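# Pour iron pellets into tube, set beaker upright, cap with disc

## Task

Empty the iron pellets out of the beaker and into the clear tube. Then set the beaker upright on the bench again. Finally, place the loose disc so it sits on top of the pellets, with both rods passing through its holes.

## Robot and tools

Robot: two arms, left_arm and right_arm, each ending in a parallel gripper. Its fingers point along the gripper's own +z axis and close along its y axis. end_effector_position is the point between the finger pads, roughly 1 cm short of the fingertips.

Frames. Reported positions (metres), quaternions (end_effector_quat_wxyz), velocities and Hand targets are in the scene frame. Its origin sits at table-top height, halfway between the two nominal arm bases. +z is up, +x points out over the table, and left_arm is on the +y side. The arm names do not match image left and right. Real bases are offset from nominal; only a BASES line gives calibrated positions. Printed poses can be wrong by a few centimetres, more at long reach. Offsets in commands use each arm's Hand target axes, not the scene axes.

Row layout. Every command row is a single list of 14 numbers covering both arms, each in [-1, 1]. Positions 1-7 are left_arm: dx, dy, dz, rx, ry, rz, opening. Positions 8-14 are right_arm in the same order. dx..dz are translation offsets; 1.0 equals 0.6 m. rx, ry, rz form one rotation vector; 1.0 equals 180 degrees. All six are offsets from the arm's Hand target as it was when the action or move began, never from the previous row. Sending the same offset twice moves the arm twice. Opening is absolute, not an offset: +1 is fully open (0.094 m), -1 is shut. A 0 there is a real command (half open). To keep a gripper unchanged, resend its current value, shown under Tool commands.

execute_actions: argument actions is a list of actions. Each action is a list of up to 15 rows, one row per 1/30 s control step. If fewer than 15 rows are given, the last row repeats until the step count reaches 15. An empty actions list simply returns state and images. cameras picks which images come back (omit, null or ["all"] for all; [] for none; a wrong name invalidates the call).

move: target is one 14-number row or a list of up to 15 rows. Each row is offsets from the same starting Hand targets, not from the previous row. The gripper moves in a straight line and turns the shorter way. speed is in m/s, 0.002 to 0.5, default 0.25 (rotation capped at twice that in rad/s); give one value or one per target. blend (m) rounds corners between listed targets; 0 stops at each. opening_speed (0.2 or more, per second on the -1..+1 scale) ramps the fingers; use a value near its minimum when closing on fragile items. blocking=false returns after about 0.5 s while motion continues. Paths take at least 0.5 s, and everything halts after 10 s. Moves do not avoid obstacles or the other arm. The gripper trails its path, more when fast or with the arm nearly straight. Avoid paths passing near an arm's own base, since that can flip its shoulder posture; go round instead. Openings in the first row are sent at the start; openings in later rows are applied on arrival, after all motion comes to rest. The result adds a move: line giving the outcome (done, off_target, moving, held, fault) and any limits (paced = command clipped, held = steps withheld). done means within 10 mm and 2 degrees; it says nothing about contact.

wait: seconds from 0 to 10; arms keep their last command and any running move continues. stop: brakes a running move; fingers continue unless opening_speed was set. zoom_image: camera is cam_high, cam_left_wrist or cam_right_wrist; region [x0, y0, x1, y1] in pixels, at most 504 by 504, taken from that camera's latest image. finished_scene: scene is the current scene's number; it cannot be reversed, and the goal must still hold once the robot lets go.

Controller behaviour. Each step, the commanded pose is limited to 100 mm and 20 degrees from the measured pose, so one action may fall short. Hand target in the result is the last command after this clipping and is the base for the next offsets. Friction and weight can leave a gripper a centimetre or more off in free air; that is not evidence of contact. Sending all zeros re-requests the Hand target; if it still falls short, send the gap as an offset. An arm blocked by an object keeps pushing. To release it, command the target back beyond the gripper, or send zeros for its six pose numbers. A clearance check can hold commands that bring one arm too near the other's forearm, but it does not prevent grippers or wrist cameras from colliding.

Gripping. grip_measured uses the same -1..+1 scale as opening; it reads up to about 1.6 mm wide when empty. On a hard part it reads about 0.064 below the part's width under full squeeze, more for small or round parts. Pressing reaches the force limit roughly 0.05 below first-touch reading (0.11 for small or round). To release, command well above grip_measured. Pads push about 50 to 64 N each.

Result lines: positions, quaternions, Joint positions (last value is finger gap in m), Joint velocities (may read within noise), Joint torques (offset, scaled, noisy; joints 1-3 wrap at ±28 N m), grip_measured, Tool commands, MOTOR HOT above 75 °C. At 90 °C an OVER-TEMPERATURE FAULT folds that arm and disables it; at 100 °C it collapses. Holding loads, stretching out, or pushing into unreachable poses heats motors.

Joint ranges (rad): waist -2.618 to 3.054, shoulder 0.000 to 3.142, elbow 0.000 to 3.142 (straight at 2.901), wrist pitch -1.571 to 1.571, wrist yaw -1.571 to 1.571, wrist roll -2.094 to 2.094.

Cameras: cam_high, cam_left_wrist, cam_right_wrist, each 672x504. cam_high is pinhole with radial distortion, fovy 63.963 deg; the wrist cameras are fisheye.

Avoid: dropping items, releasing moving parts, slamming, hard impacts, strong pushes, and any contact or pressing between the two arms (this can end the scene). Anything left off the table fails the task. Brief disturbances may tug held parts or nudge loose ones.

Each tool is called after "Call:" as name([rows], argument=value, ...), one row to a line, values as JSON.

## Session

Call:
execute_actions(actions=[])

Scene clock: 0.00 s.
left_arm: end_effector_position=(+0.2618, +0.0057, +0.2665) grip_measured=+1.000 end_effector_quat_wxyz=(+0.255, +0.492, +0.832, +0.029) | right_arm: end_effector_position=(+0.2414, -0.1332, +0.1888) grip_measured=+1.000 end_effector_quat_wxyz=(-0.390, +0.695, -0.565, -0.212)
Joint positions: left_arm=[-1.04 1.58 1.737 -1.297 -0.299 0.078 0.094] | right_arm=[0.184 1.27 0.849 -0.695 -0.831 -1.376 0.094]
Joint velocities: within noise
Joint torques (N m): no reading
Heat: left arm: 26 °C; right arm: 33 °C.
Hand target: left_arm +0.2629, +0.0052, +0.2767; +0.270, +0.485, +0.831, +0.022 | right_arm +0.2418, -0.1303, +0.1993; -0.403, +0.694, -0.557, -0.215
Tool commands: left_gripper/opening=+1.0 right_gripper/opening=+1.0

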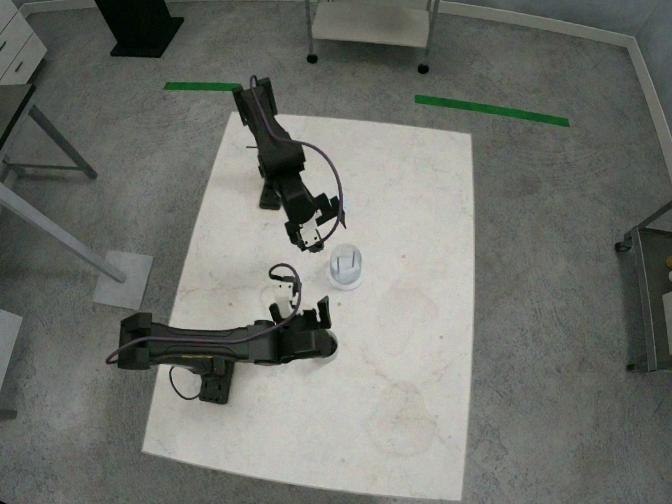

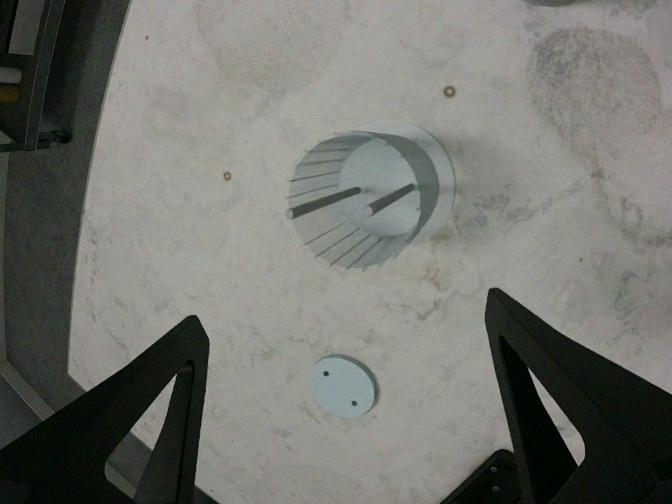

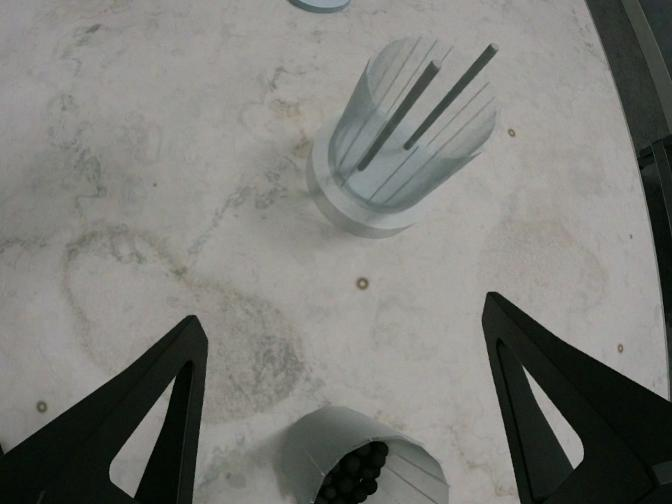

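Call:
zoom_image(camera="cam_high", region=[230, 180, 430, 380])

Call:
zoom_image(camera="cam_left_wrist", region=[220, 80, 520, 440])

Call:
zoom_image(camera="cam_right_wrist", region=[220, 0, 540, 260])

Call:
zoom_image(camera="cam_right_wrist", region=[220, 340, 520, 504])

Scaled by 2.520.

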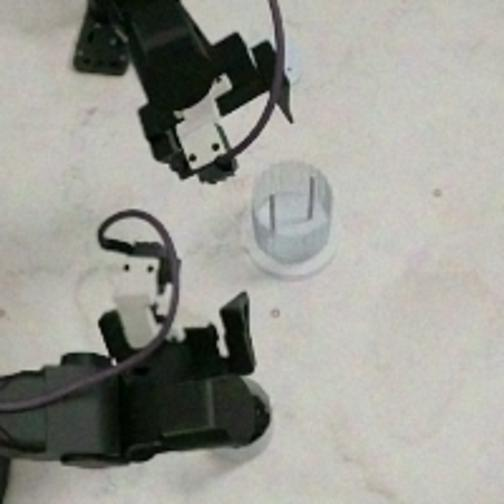

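Scaled by 1.400 from the camera's 672x504 image, which has a finer 960x720 frame.

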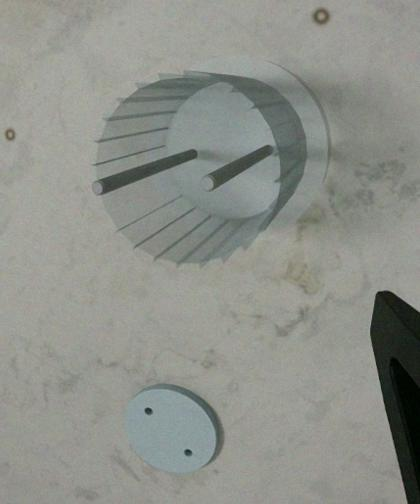

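Scaled by 1.575 from the camera's 672x504 image, which has a finer 960x720 frame.

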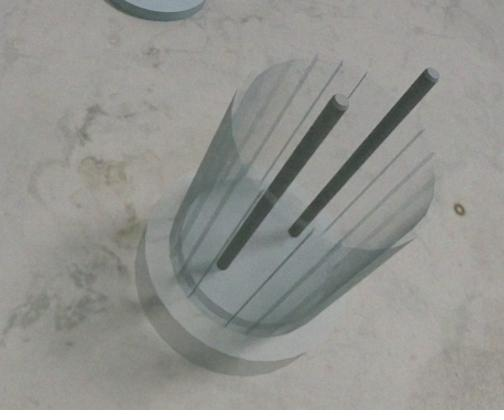

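Scaled by 1.680 from the camera's 672x504 image, which has a finer 960x720 frame.

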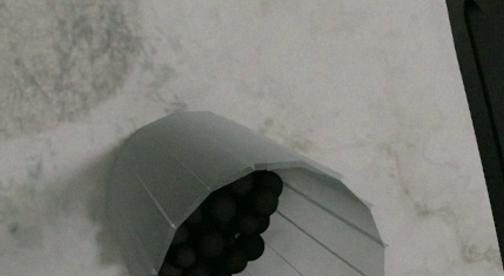

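Call:
move(target=[0.0693, 0.0758, 0.0243, 0.1057, 0.1391, 0.025, 1.0, 0.0053, -0.0246, -0.1649, 0, 0, 0, 1.0], speed=0.2)

Scene clock: 15.83 s.
left_arm: end_effector_position=(+0.2951, +0.0582, +0.2598) grip_measured=+1.000 end_effector_quat_wxyz=(+0.120, +0.528, +0.840, -0.015) | right_arm: end_effector_position=(+0.2379, -0.2135, +0.2459) grip_measured=+1.000 end_effector_quat_wxyz=(-0.383, +0.696, -0.569, -0.212)
Joint positions: left_arm=[-0.73 1.724 1.964 -1.568 -0.015 0.377 0.094] | right_arm=[-0.18 1.356 1.174 -1.373 -0.908 -1.93 0.094]
Joint velocities: within noise
Joint torques (N m): left_arm=[0.51 -7.69 5.29 0.68 0.12 0.13] | right_arm=[-0.58 -3.49 7.2 0.05 -0.78 -0.11]
Heat: left arm: 28 °C; right arm: 33 °C.
Hand target: left_arm +0.2900, +0.0600, +0.2601; +0.000, +0.538, +0.843, +0.000 | right_arm +0.2417, -0.2104, +0.2594; -0.403, +0.694, -0.557, -0.215
Off the commanded pose: left_arm 0.005 m, 14 deg | right_arm 0.014 m, 3 deg.
joint sent to its limit (left arm) — joint 4 (wrist pitch), lower limit. The joint targets are off in position and orientation.
move: off_target (left_arm, right_arm)

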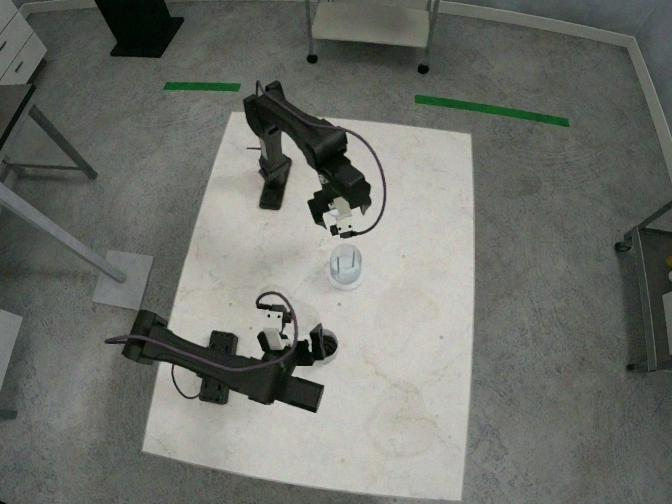

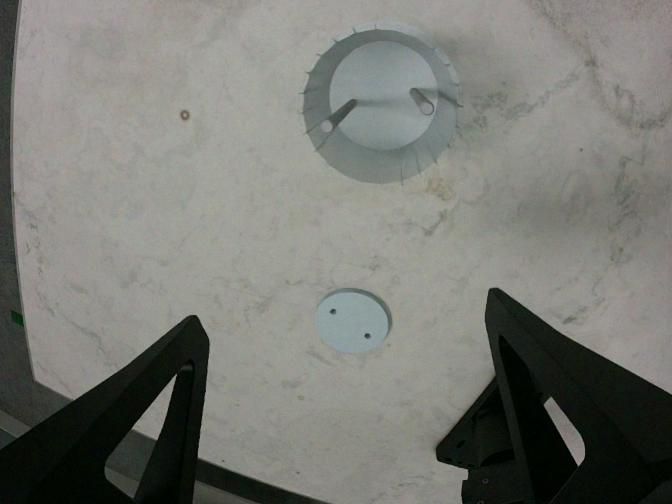

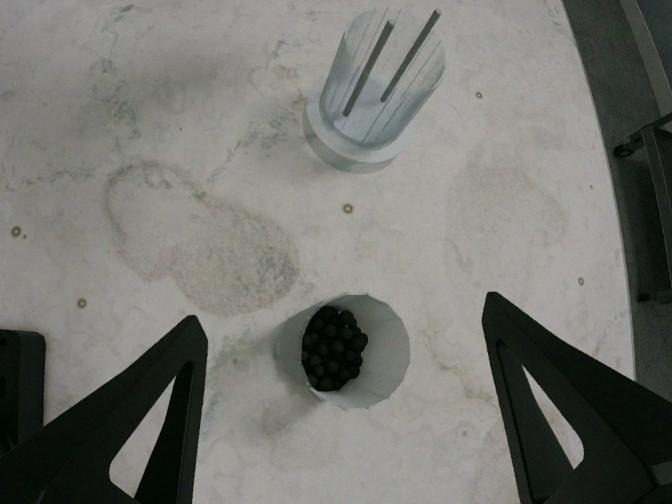

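Call:
zoom_image(camera="cam_left_wrist", region=[270, 0, 500, 200])

Call:
zoom_image(camera="cam_left_wrist", region=[290, 270, 420, 370])

Call:
zoom_image(camera="cam_right_wrist", region=[260, 270, 440, 430])

Call:
zoom_image(camera="cam_right_wrist", region=[280, 0, 480, 190])

Call:
zoom_image(camera="cam_high", region=[240, 180, 400, 420])

Scaled by 2.191 from the camera's 672x504 image, which has a finer 960x720 frame.

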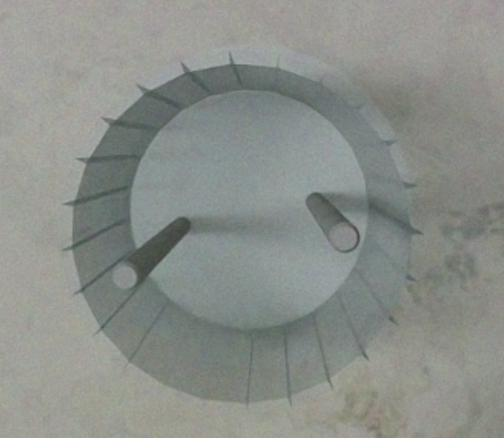

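Scaled by 3.877 from the camera's 672x504 image, which has a finer 960x720 frame.

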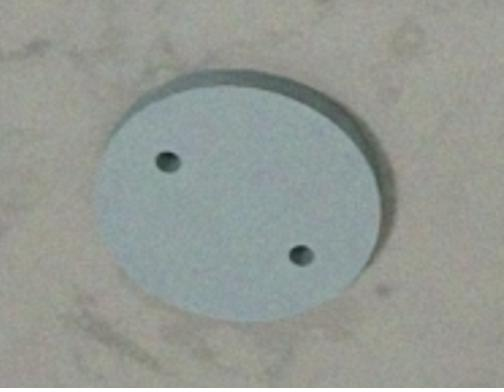

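Scaled by 2.800 from the camera's 672x504 image, which has a finer 960x720 frame.

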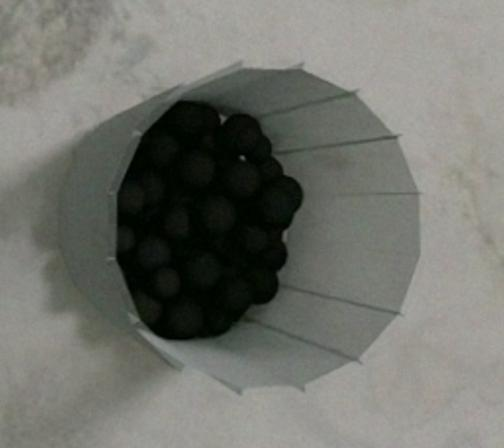

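Scaled by 2.520 from the camera's 672x504 image, which has a finer 960x720 frame.

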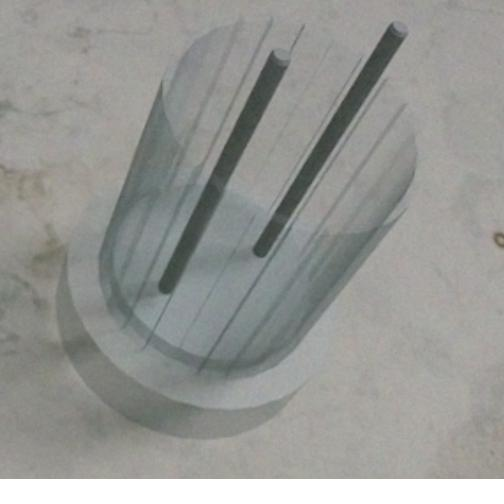

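Scaled by 2.100.

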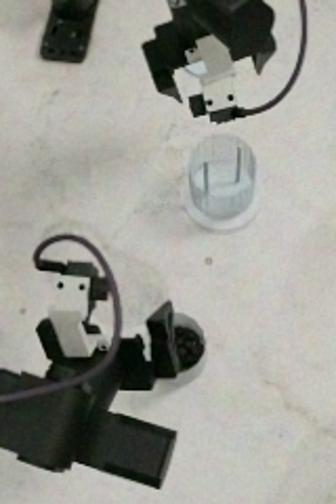

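Call:
execute_actions([
  [[0,0,0,0,0,0,0.0,0,0,0,0,0,0,0.0]],
  [[0,0,0,0,0,0,-1,0,0,0,0,0,0,0.0]],
])

Scene clock: 28.03 s.
left_arm: end_effector_position=(+0.2951, +0.0582, +0.2598) grip_measured=-0.986 end_effector_quat_wxyz=(+0.120, +0.529, +0.840, -0.015) | right_arm: end_effector_position=(+0.2376, -0.2134, +0.2459) grip_measured=+0.002 end_effector_quat_wxyz=(-0.383, +0.697, -0.568, -0.212)
Joint positions: left_arm=[-0.73 1.724 1.964 -1.568 -0.015 0.379 0.001] | right_arm=[-0.18 1.356 1.174 -1.374 -0.908 -1.933 0.047]
Joint velocities: within noise
Joint torques (N m): left_arm=[0.39 -7.58 4.93 0.67 0.09 0.04] | right_arm=[-0.72 -3.4 7.16 0.06 -0.81 -0.07]
Heat: left arm: 27 °C; right arm: 33 °C.
Hand target: left_arm +0.2900, +0.0600, +0.2601; +0.000, +0.538, +0.843, +0.000 | right_arm +0.2417, -0.2104, +0.2594; -0.403, +0.694, -0.557, -0.215
Off the commanded pose: left_arm 0.005 m, 14 deg | right_arm 0.014 m, 3 deg.
joint sent to its limit (left arm) — joint 4 (wrist pitch), lower limit. The joint targets are off in position and orientation.

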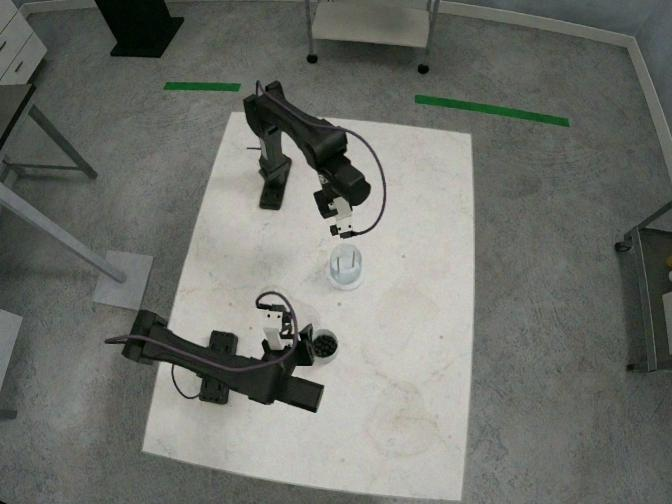

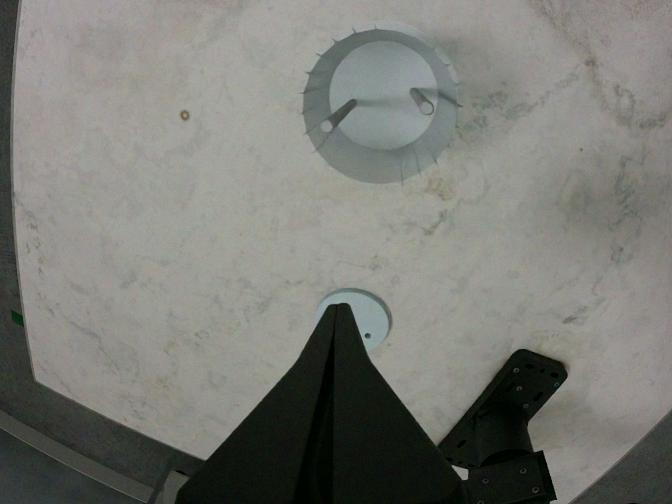

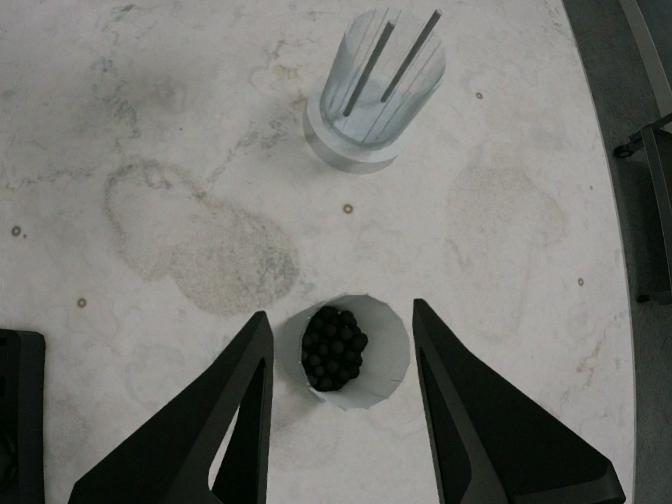

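Call:
move(target=[0, 0, 0, 0, 0, 0, -1.0, 0.139, -0.0435, 0.0728, 0.0899, -0.0995, 0.1587, 1.0], speed=0.15)

Scene clock: 71.67 s.
left_arm: end_effector_position=(+0.2951, +0.0582, +0.2598) grip_measured=-0.986 end_effector_quat_wxyz=(+0.120, +0.529, +0.840, -0.015) | right_arm: end_effector_position=(+0.2980, -0.2243, +0.1667) grip_measured=+0.998 end_effector_quat_wxyz=(+0.491, -0.431, +0.680, +0.332)
Joint positions: left_arm=[-0.73 1.724 1.964 -1.568 -0.015 0.379 0.001] | right_arm=[-0.285 1.48 0.689 -0.363 -1.239 -1.103 0.094]
Joint velocities: within noise
Joint torques (N m): left_arm=[0.18 -7.71 4.86 0.69 0.11 0.1] | right_arm=[-0.28 -7.79 3.59 0.91 -0.86 0.22]
Heat: left arm: 27 °C; right arm: 33 °C.
Hand target: left_arm +0.2900, +0.0600, +0.2601; +0.000, +0.538, +0.843, +0.000 | right_arm +0.2970, -0.2241, +0.1800; +0.511, -0.432, +0.665, +0.331
Off the commanded pose: left_arm 0.005 m, 14 deg | right_arm 0.013 m, 3 deg.
joint sent to its limit (left arm) — joint 4 (wrist pitch), lower limit. The joint targets are off in position and orientation.
move: off_target (left_arm, right_arm)

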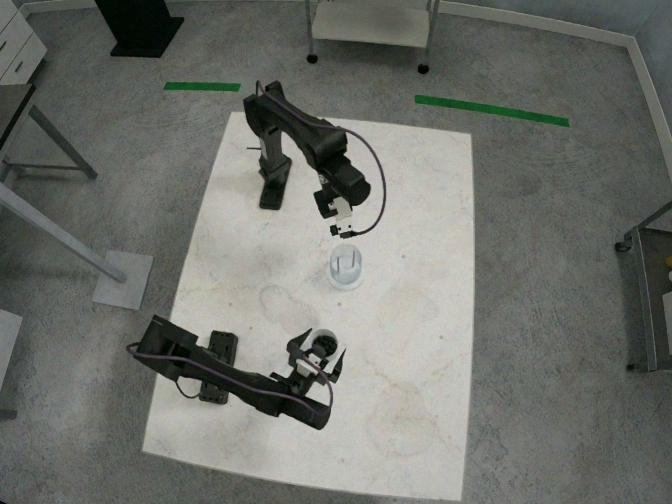

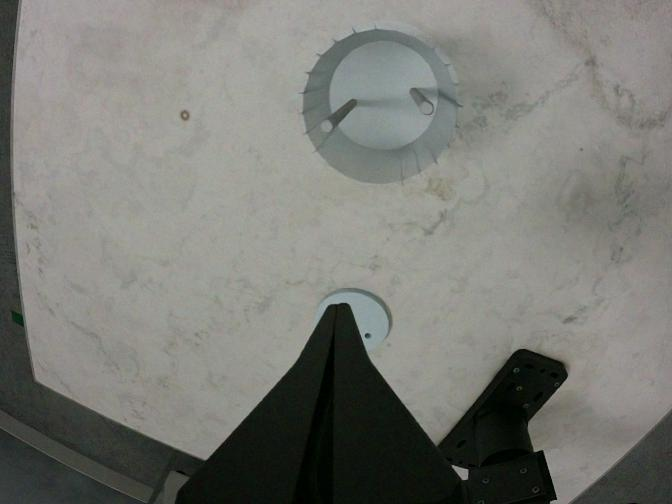

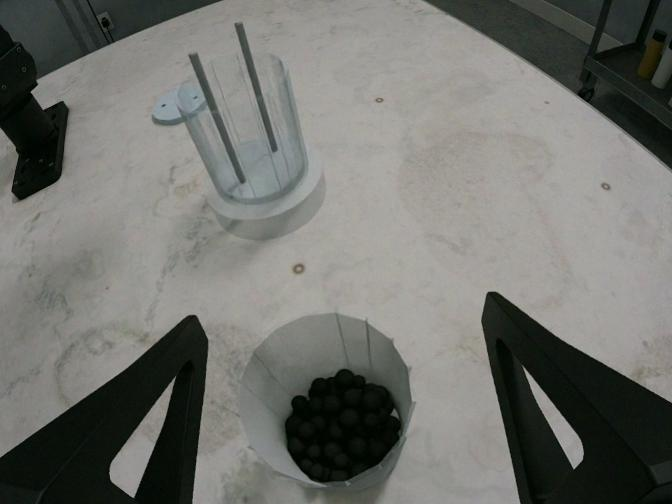

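Call:
zoom_image(camera="cam_right_wrist", region=[180, 280, 500, 504])

Call:
zoom_image(camera="cam_right_wrist", region=[130, 10, 350, 250])

Scaled by 1.575 from the camera's 672x504 image, which has a finer 960x720 frame.

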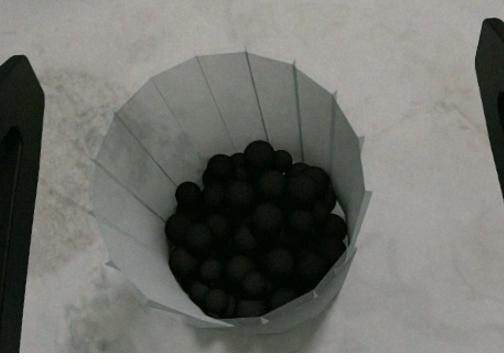

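Scaled by 2.100 from the camera's 672x504 image, which has a finer 960x720 frame.

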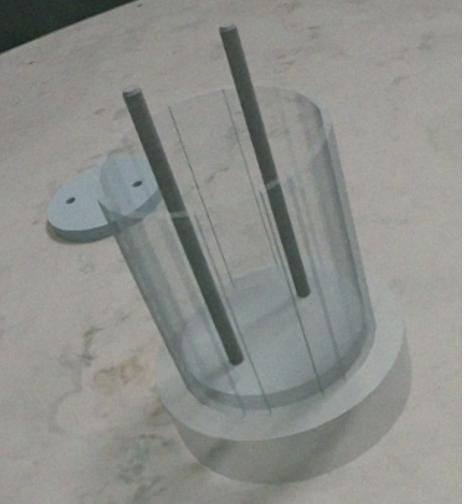

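Call:
move(target=[0, 0, 0, 0, 0, 0, -1.0, 0.0603, 0.016, 0.013, 0, 0, 0, 1.0], speed=0.1, cameras=["cam_right_wrist", "cam_high"])

Scene clock: 76.43 s.
left_arm: end_effector_position=(+0.2951, +0.0582, +0.2598) grip_measured=-0.986 end_effector_quat_wxyz=(+0.120, +0.529, +0.840, -0.015) | right_arm: end_effector_position=(+0.2887, -0.2221, +0.1392) grip_measured=+0.998 end_effector_quat_wxyz=(+0.501, -0.438, +0.674, +0.321)
Joint positions: left_arm=[-0.73 1.724 1.964 -1.568 -0.015 0.379 0.001] | right_arm=[-0.287 1.509 0.571 -0.179 -1.239 -1.102 0.094]
Joint velocities: within noise
Joint torques (N m): left_arm=[0.2 -7.71 5.16 0.66 0.08 0.06] | right_arm=[-0.42 -4.55 3.02 0.92 -0.8 0.15]
Heat: left arm: 27 °C; right arm: 33 °C.
Hand target: left_arm +0.2900, +0.0600, +0.2601; +0.000, +0.538, +0.843, +0.000 | right_arm +0.2875, -0.2219, +0.1430; +0.511, -0.432, +0.665, +0.331
Off the commanded pose: left_arm 0.005 m, 14 deg | right_arm 0.004 m, 2 deg.
joint sent to its limit (left arm) — joint 4 (wrist pitch), lower limit. The joint targets are off in position and orientation.
move: off_target (left_arm)
Images, in order (width x height): cam_high 672x504, cam_right_wrist 672x504.

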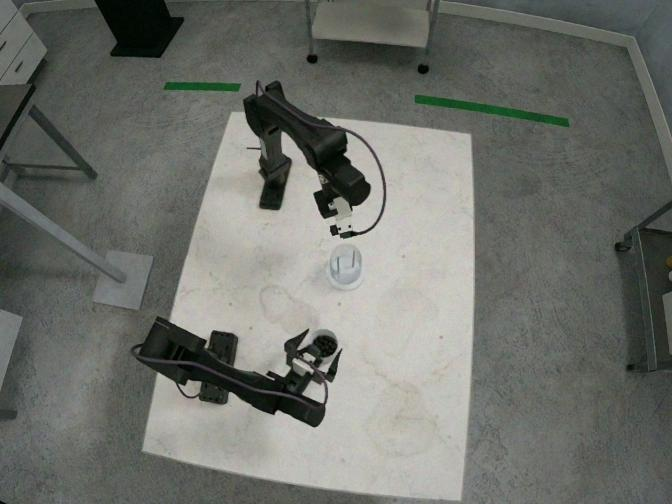

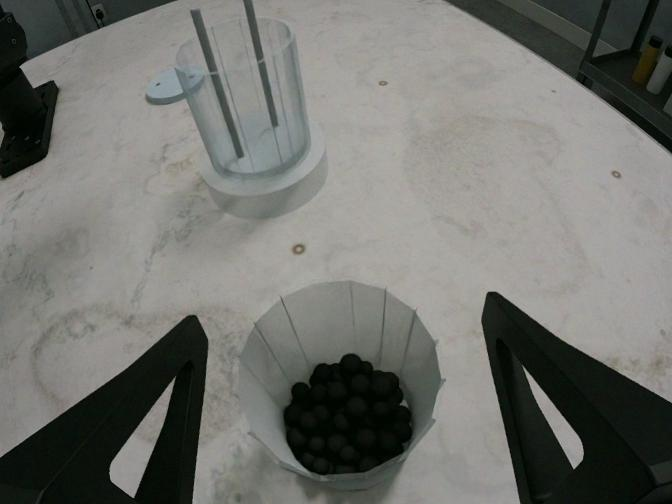

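Call:
move(target=[0, 0, 0, 0, 0, 0, -1.0, 0.132, 0.0022, 0.0303, 0, 0, 0, 1.0], speed=0.08, cameras=["cam_right_wrist", "cam_high"])

Scene clock: 80.10 s.
left_arm: end_effector_position=(+0.2951, +0.0582, +0.2598) grip_measured=-0.986 end_effector_quat_wxyz=(+0.120, +0.529, +0.840, -0.015) | right_arm: end_effector_position=(+0.2860, -0.2234, +0.0578) grip_measured=+0.998 end_effector_quat_wxyz=(+0.499, -0.438, +0.674, +0.323)
Joint positions: left_arm=[-0.73 1.724 1.964 -1.568 -0.015 0.379 0.001] | right_arm=[-0.296 1.867 0.465 0.25 -1.243 -1.132 0.094]
Joint velocities: within noise
Joint torques (N m): left_arm=[0.17 -7.82 5.12 0.67 0.1 0] | right_arm=[-0.65 -5.11 1.78 0.94 -0.82 0.14]
Heat: left arm: 27 °C; right arm: 33 °C.
Hand target: left_arm +0.2900, +0.0600, +0.2601; +0.000, +0.538, +0.843, +0.000 | right_arm +0.2851, -0.2240, +0.0618; +0.511, -0.432, +0.665, +0.331
Off the commanded pose: left_arm 0.005 m, 14 deg | right_arm 0.004 m, 2 deg.
joint sent to its limit (left arm) — joint 4 (wrist pitch), lower limit. The joint targets are off in position and orientation.
move: off_target (left_arm)
Images, in order (width x height): cam_high 672x504, cam_right_wrist 672x504.

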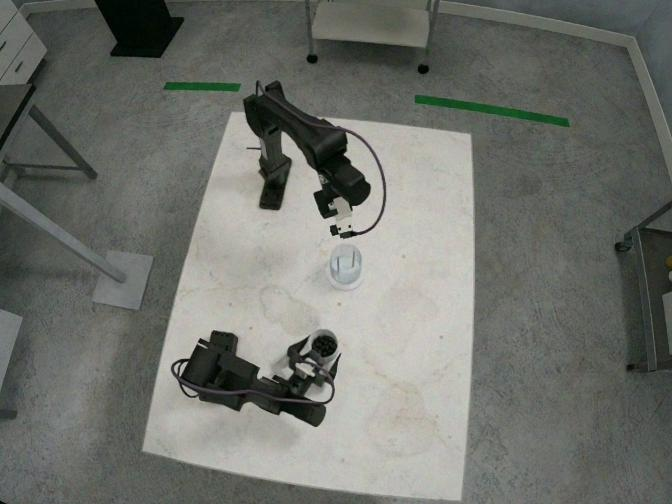

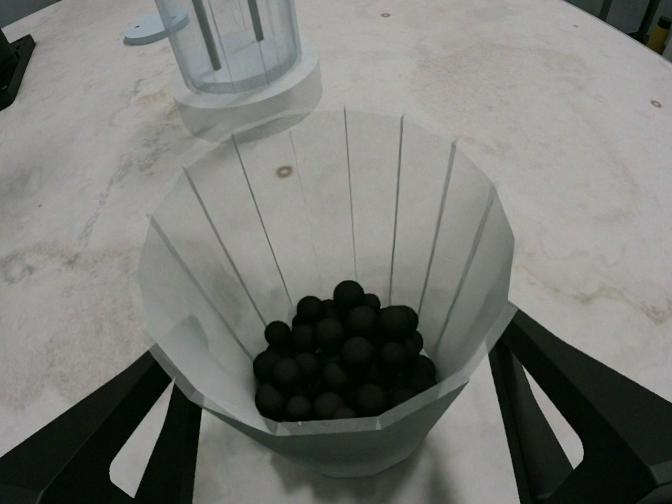

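Call:
zoom_image(camera="cam_right_wrist", region=[100, 80, 560, 504])

Scaled by 1.096 from the camera's 672x504 image, which has a finer 960x720 frame.

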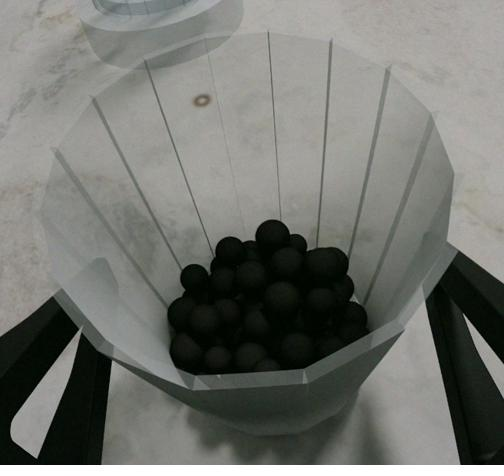

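Call:
move(target=[0, 0, 0, 0, 0, 0, -1.0, 0, 0, 0, 0, 0, 0, 0.6], opening_speed=0.25, cameras=["cam_right_wrist"])

Scene clock: 83.17 s.
left_arm: end_effector_position=(+0.2951, +0.0582, +0.2598) grip_measured=-0.986 end_effector_quat_wxyz=(+0.120, +0.529, +0.840, -0.015) | right_arm: end_effector_position=(+0.2861, -0.2235, +0.0579) grip_measured=+0.644 end_effector_quat_wxyz=(+0.499, -0.437, +0.675, +0.323)
Joint positions: left_arm=[-0.73 1.724 1.964 -1.568 -0.015 0.379 0.001] | right_arm=[-0.296 1.867 0.465 0.252 -1.243 -1.129 0.077]
Joint velocities: within noise
Joint torques (N m): left_arm=[0.35 -7.71 5.09 0.7 0.13 0.07] | right_arm=[-0.66 -5.08 1.63 0.95 -0.81 0.12]
Heat: left arm: 27 °C; right arm: 33 °C.
Hand target: left_arm +0.2900, +0.0600, +0.2601; +0.000, +0.538, +0.843, +0.000 | right_arm +0.2851, -0.2240, +0.0618; +0.511, -0.432, +0.665, +0.331
Off the commanded pose: left_arm 0.005 m, 14 deg | right_arm 0.004 m, 2 deg.
joint sent to its limit (left arm) — joint 4 (wrist pitch), lower limit. The joint targets are off in position and orientation.
move: off_target (left_arm)
Images, in order (width x height): cam_right_wrist 672x504.

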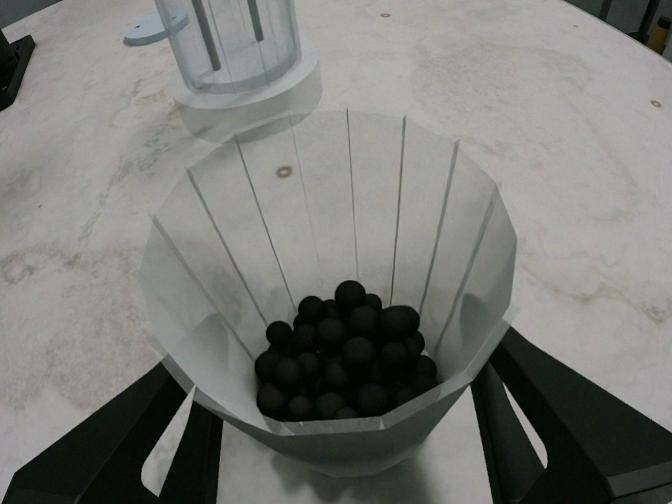

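Call:
move(target=[0, 0, 0, 0, 0, 0, -1.0, 0, 0, 0, 0, 0, 0, 0.45], opening_speed=0.25, cameras=[])

Scene clock: 84.57 s.
left_arm: end_effector_position=(+0.2951, +0.0582, +0.2598) grip_measured=-0.986 end_effector_quat_wxyz=(+0.120, +0.529, +0.840, -0.015) | right_arm: end_effector_position=(+0.2861, -0.2235, +0.0579) grip_measured=+0.644 end_effector_quat_wxyz=(+0.499, -0.437, +0.675, +0.323)
Joint positions: left_arm=[-0.73 1.724 1.964 -1.568 -0.015 0.379 0.001] | right_arm=[-0.296 1.867 0.465 0.252 -1.243 -1.129 0.077]
Joint velocities: within noise
Joint torques (N m): left_arm=[0.21 -7.95 4.97 0.66 0.12 0.07] | right_arm=[-0.68 -5.14 1.66 0.92 -0.82 0.12]
Heat: left arm: 27 °C; right arm: 33 °C.
Hand target: left_arm +0.2900, +0.0600, +0.2601; +0.000, +0.538, +0.843, +0.000 | right_arm +0.2851, -0.2240, +0.0618; +0.511, -0.432, +0.665, +0.331
Off the commanded pose: left_arm 0.005 m, 14 deg | right_arm 0.004 m, 2 deg.
joint sent to its limit (left arm) — joint 4 (wrist pitch), lower limit. The joint targets are off in position and orientation.
move: off_target (left_arm)
No camera images: "cameras" was empty.

Call:
move(target=[0, 0, 0, 0, 0, 0, -1.0, -0.1771, 0, -0.0474, 0, 0, 0, 0.45], speed=0.12, cameras=["cam_right_wrist", "cam_left_wrist"])

Scene clock: 91.00 s.
left_arm: end_effector_position=(+0.2951, +0.0582, +0.2598) grip_measured=-0.986 end_effector_quat_wxyz=(+0.120, +0.529, +0.840, -0.015) | right_arm: end_effector_position=(+0.2778, -0.2219, +0.1504) grip_measured=+0.644 end_effector_quat_wxyz=(+0.485, -0.419, +0.690, +0.337)
Joint positions: left_arm=[-0.73 1.724 1.964 -1.568 -0.015 0.379 0.001] | right_arm=[-0.298 1.439 0.583 -0.32 -1.236 -1.094 0.077]
Joint velocities: within noise
Joint torques (N m): left_arm=[0.35 -7.41 5.15 0.69 0.06 0.13] | right_arm=[-0.64 -5.74 7.17 0.55 -0.9 -0.05]
Heat: left arm: 27 °C; right arm: 33 °C.
Hand target: left_arm +0.2900, +0.0600, +0.2601; +0.000, +0.538, +0.843, +0.000 | right_arm +0.2851, -0.2240, +0.1718; +0.511, -0.432, +0.665, +0.331
Off the commanded pose: left_arm 0.005 m, 14 deg | right_arm 0.023 m, 4 deg.
joint sent to its limit (left arm) — joint 4 (wrist pitch), lower limit. The joint targets are off in position and orientation.
move: off_target (left_arm, right_arm)
Images, in order (width x height): cam_left_wrist 672x504, cam_right_wrist 672x504.

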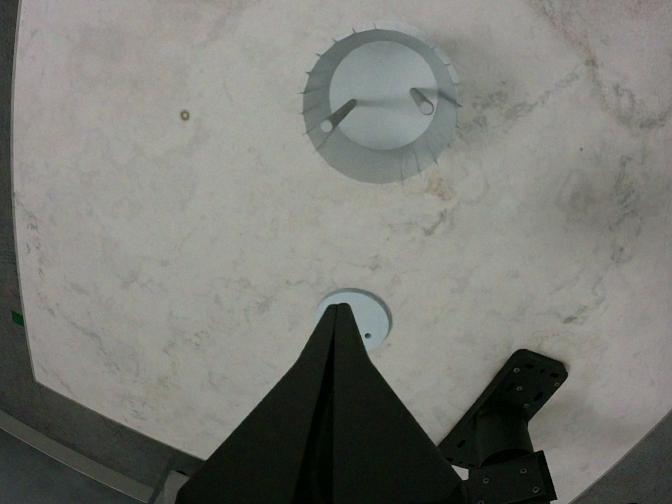

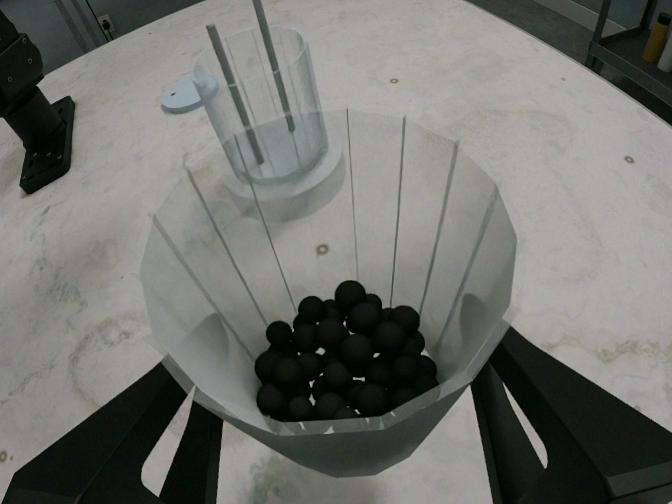

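Call:
move(target=[0, 0, 0, 0, 0, 0, -1.0, -0.1055, -0.0702, 0.2768, 0.1932, 0, 0.0518, 0.45], speed=0.15)

Scene clock: 94.77 s.
left_arm: end_effector_position=(+0.2951, +0.0582, +0.2598) grip_measured=-0.986 end_effector_quat_wxyz=(+0.120, +0.529, +0.840, -0.015) | right_arm: end_effector_position=(+0.3747, -0.0944, +0.1449) grip_measured=+0.644 end_effector_quat_wxyz=(+0.525, -0.223, +0.809, +0.138)
Joint positions: left_arm=[-0.73 1.724 1.964 -1.568 -0.015 0.379 0.001] | right_arm=[0.523 1.585 0.603 0.559 0.008 -0.008 0.077]
Joint velocities: within noise
Joint torques (N m): left_arm=[0.43 -7.72 5.09 0.67 0.11 0.05] | right_arm=[0.38 -6.37 8.17 2.61 0.07 0.18]
Heat: left arm: 27 °C; right arm: 33 °C.
Hand target: left_arm +0.2900, +0.0600, +0.2601; +0.000, +0.538, +0.843, +0.000 | right_arm +0.3955, -0.0797, +0.1900; +0.588, -0.205, +0.766, +0.157
Off the commanded pose: left_arm 0.005 m, 14 deg | right_arm 0.052 m, 9 deg.
joint sent to its limit (left arm) — joint 4 (wrist pitch), lower limit. The joint targets are off in position and orientation.
move: off_target (left_arm, right_arm)

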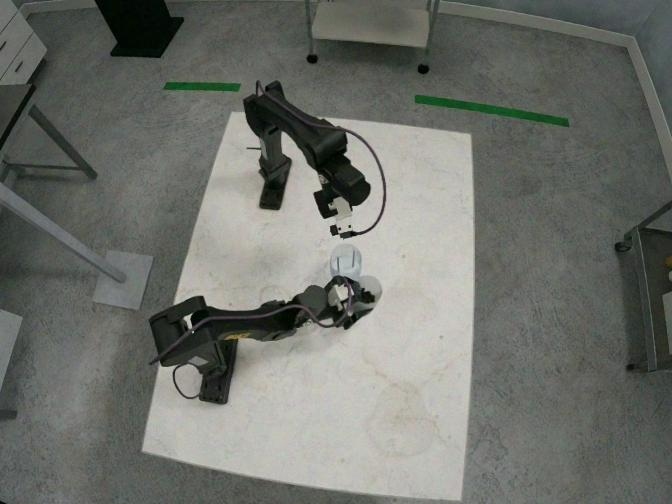

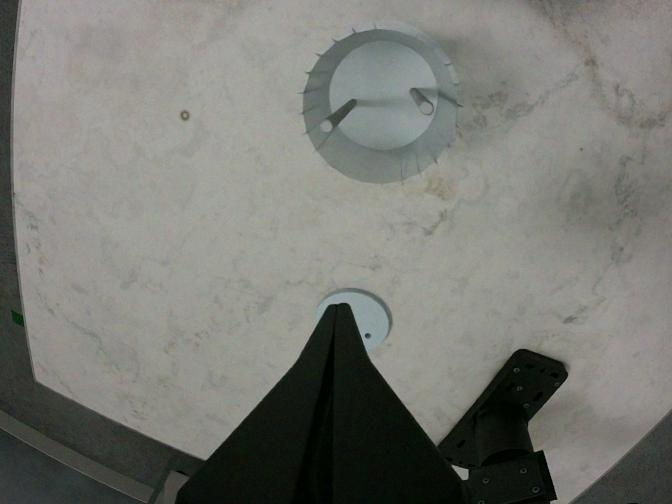

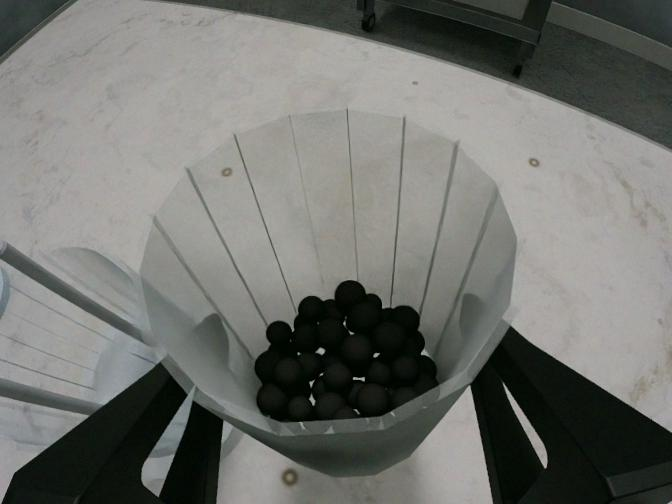

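Call:
zoom_image(camera="cam_high", region=[300, 220, 420, 340])

Call:
zoom_image(camera="cam_right_wrist", region=[0, 200, 300, 504])

Scaled by 4.200.

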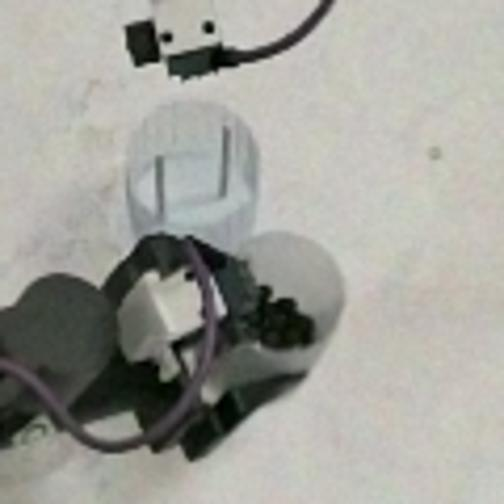

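Scaled by 1.658 from the camera's 672x504 image, which has a finer 960x720 frame.

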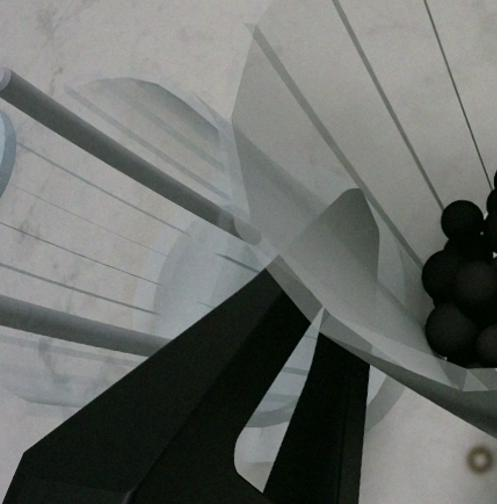

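Call:
move(target=[0.0181, 0.0084, -0.0667, -0.0735, -0.1497, 0, -1.0, -0.054, 0.0217, 0.0087, 0, -0.0444, 0, 0.45], speed=0.12)

Scene clock: 101.93 s.
left_arm: end_effector_position=(+0.2859, +0.0704, +0.2880) grip_measured=-0.986 end_effector_quat_wxyz=(+0.228, +0.524, +0.820, -0.026) | right_arm: end_effector_position=(+0.3836, -0.0749, +0.1707) grip_measured=+0.644 end_effector_quat_wxyz=(+0.578, -0.217, +0.773, +0.150)
Joint positions: left_arm=[-0.729 1.486 1.758 -1.38 -0.027 0.399 0.001] | right_arm=[0.566 1.625 0.62 0.712 0.05 -0.005 0.077]
Joint velocities: within noise
Joint torques (N m): left_arm=[0.64 -8.2 5.38 1.48 -0.07 0.06] | right_arm=[0.7 -6.63 8.23 2.69 0.08 0.13]
Heat: left arm: 27 °C; right arm: 33 °C.
Hand target: left_arm +0.2899, +0.0720, +0.3001; +0.258, +0.520, +0.814, -0.029 | right_arm +0.4006, -0.0617, +0.2200; +0.640, -0.194, +0.723, +0.171
Off the commanded pose: left_arm 0.013 m, 3 deg | right_arm 0.054 m, 10 deg.
move: off_target (left_arm, right_arm)

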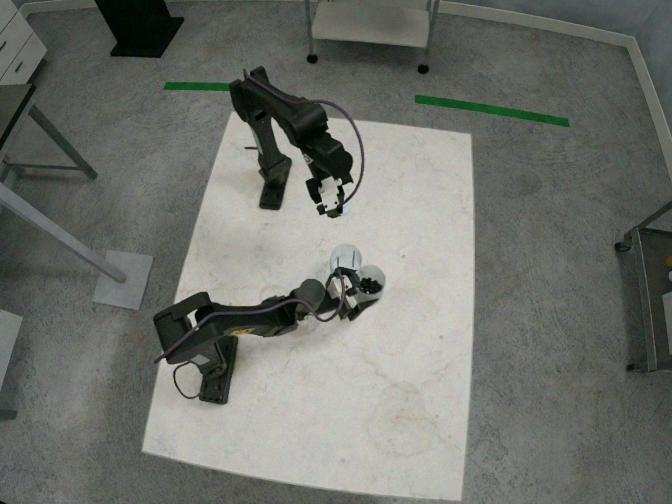

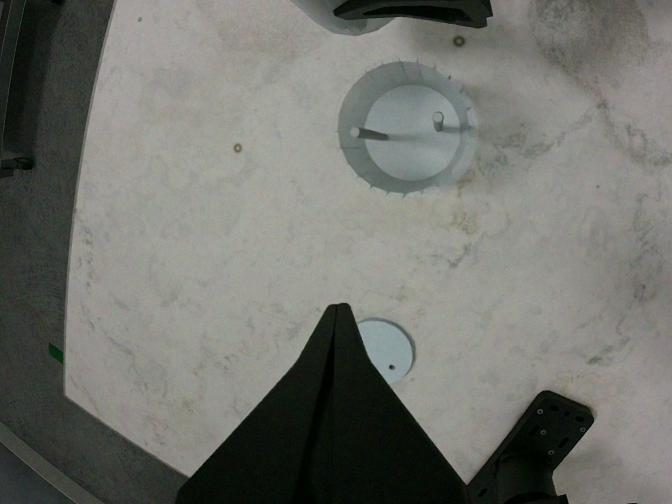

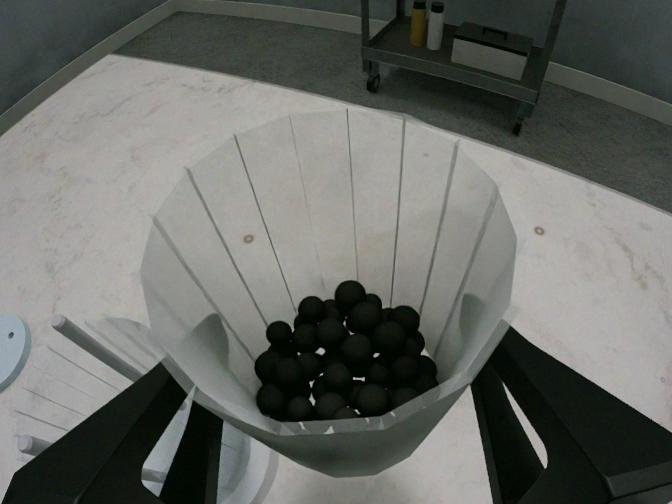

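Call:
move(target=[0, 0, 0, 0, 0, 0, -1.0, 0.0187, 0.0352, -0.0067, 0.0575, 0, -0.2146, 0.45], speed=0.12)

Scene clock: 109.17 s.
left_arm: end_effector_position=(+0.2861, +0.0701, +0.2882) grip_measured=-0.986 end_effector_quat_wxyz=(+0.229, +0.525, +0.820, -0.026) | right_arm: end_effector_position=(+0.3758, -0.0535, +0.1707) grip_measured=+0.644 end_effector_quat_wxyz=(+0.623, -0.401, +0.662, -0.115)
Joint positions: left_arm=[-0.729 1.486 1.758 -1.378 -0.027 0.4 0.001] | right_arm=[0.741 1.73 0.62 0.895 0.384 -0.645 0.077]
Joint velocities: within noise
Joint torques (N m): left_arm=[0.57 -8.16 5.18 1.52 -0.04 0.03] | right_arm=[0.51 -7.16 6.34 2.64 0.17 -0.08]
Heat: left arm: 27 °C; right arm: 33 °C.
Hand target: left_arm +0.2899, +0.0720, +0.3001; +0.258, +0.520, +0.814, -0.029 | right_arm +0.3855, -0.0461, +0.2093; +0.675, -0.364, +0.631, -0.115
Off the commanded pose: left_arm 0.013 m, 3 deg | right_arm 0.041 m, 8 deg.
move: off_target (left_arm, right_arm)

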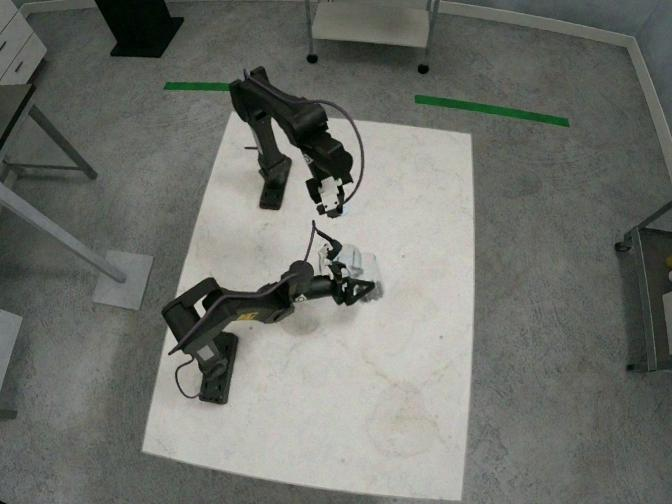

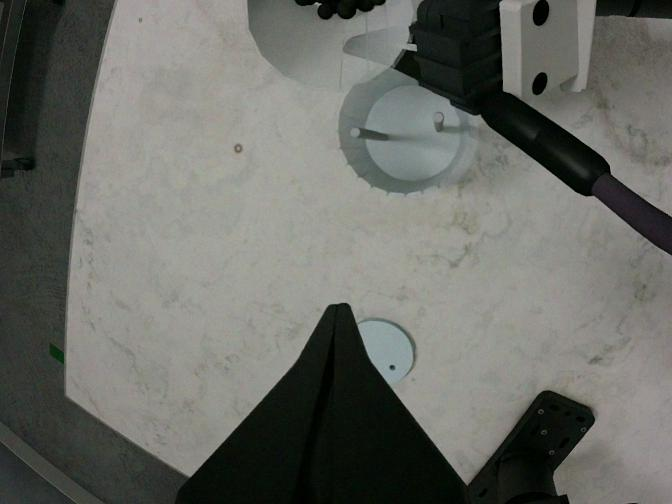

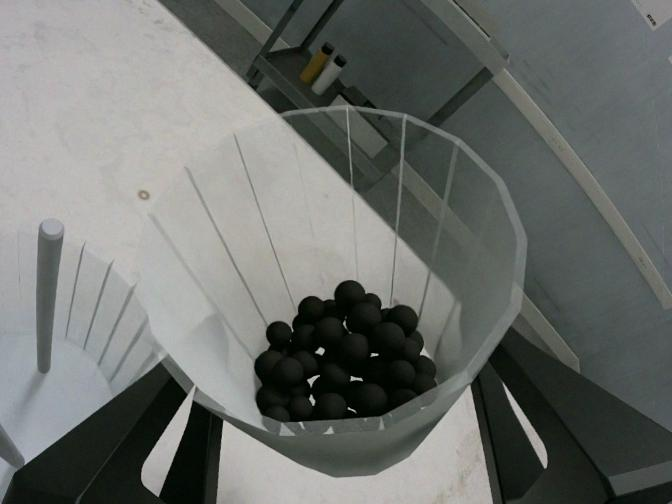

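Call:
zoom_image(camera="cam_left_wrist", region=[220, 0, 520, 200])

Call:
zoom_image(camera="cam_high", region=[300, 210, 420, 330])

Scaled by 1.680 from the camera's 672x504 image, which has a finer 960x720 frame.

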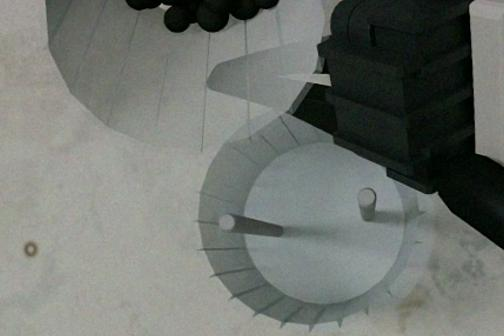

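Scaled by 4.200.

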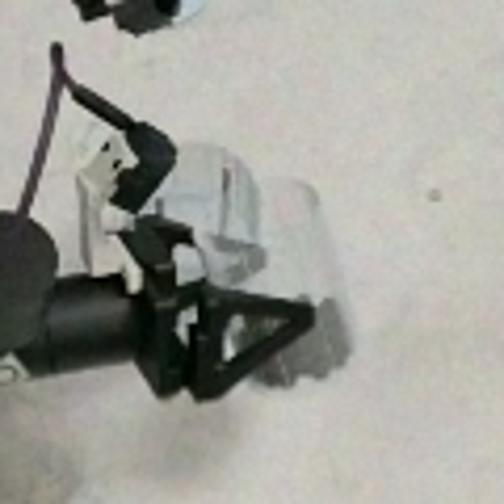

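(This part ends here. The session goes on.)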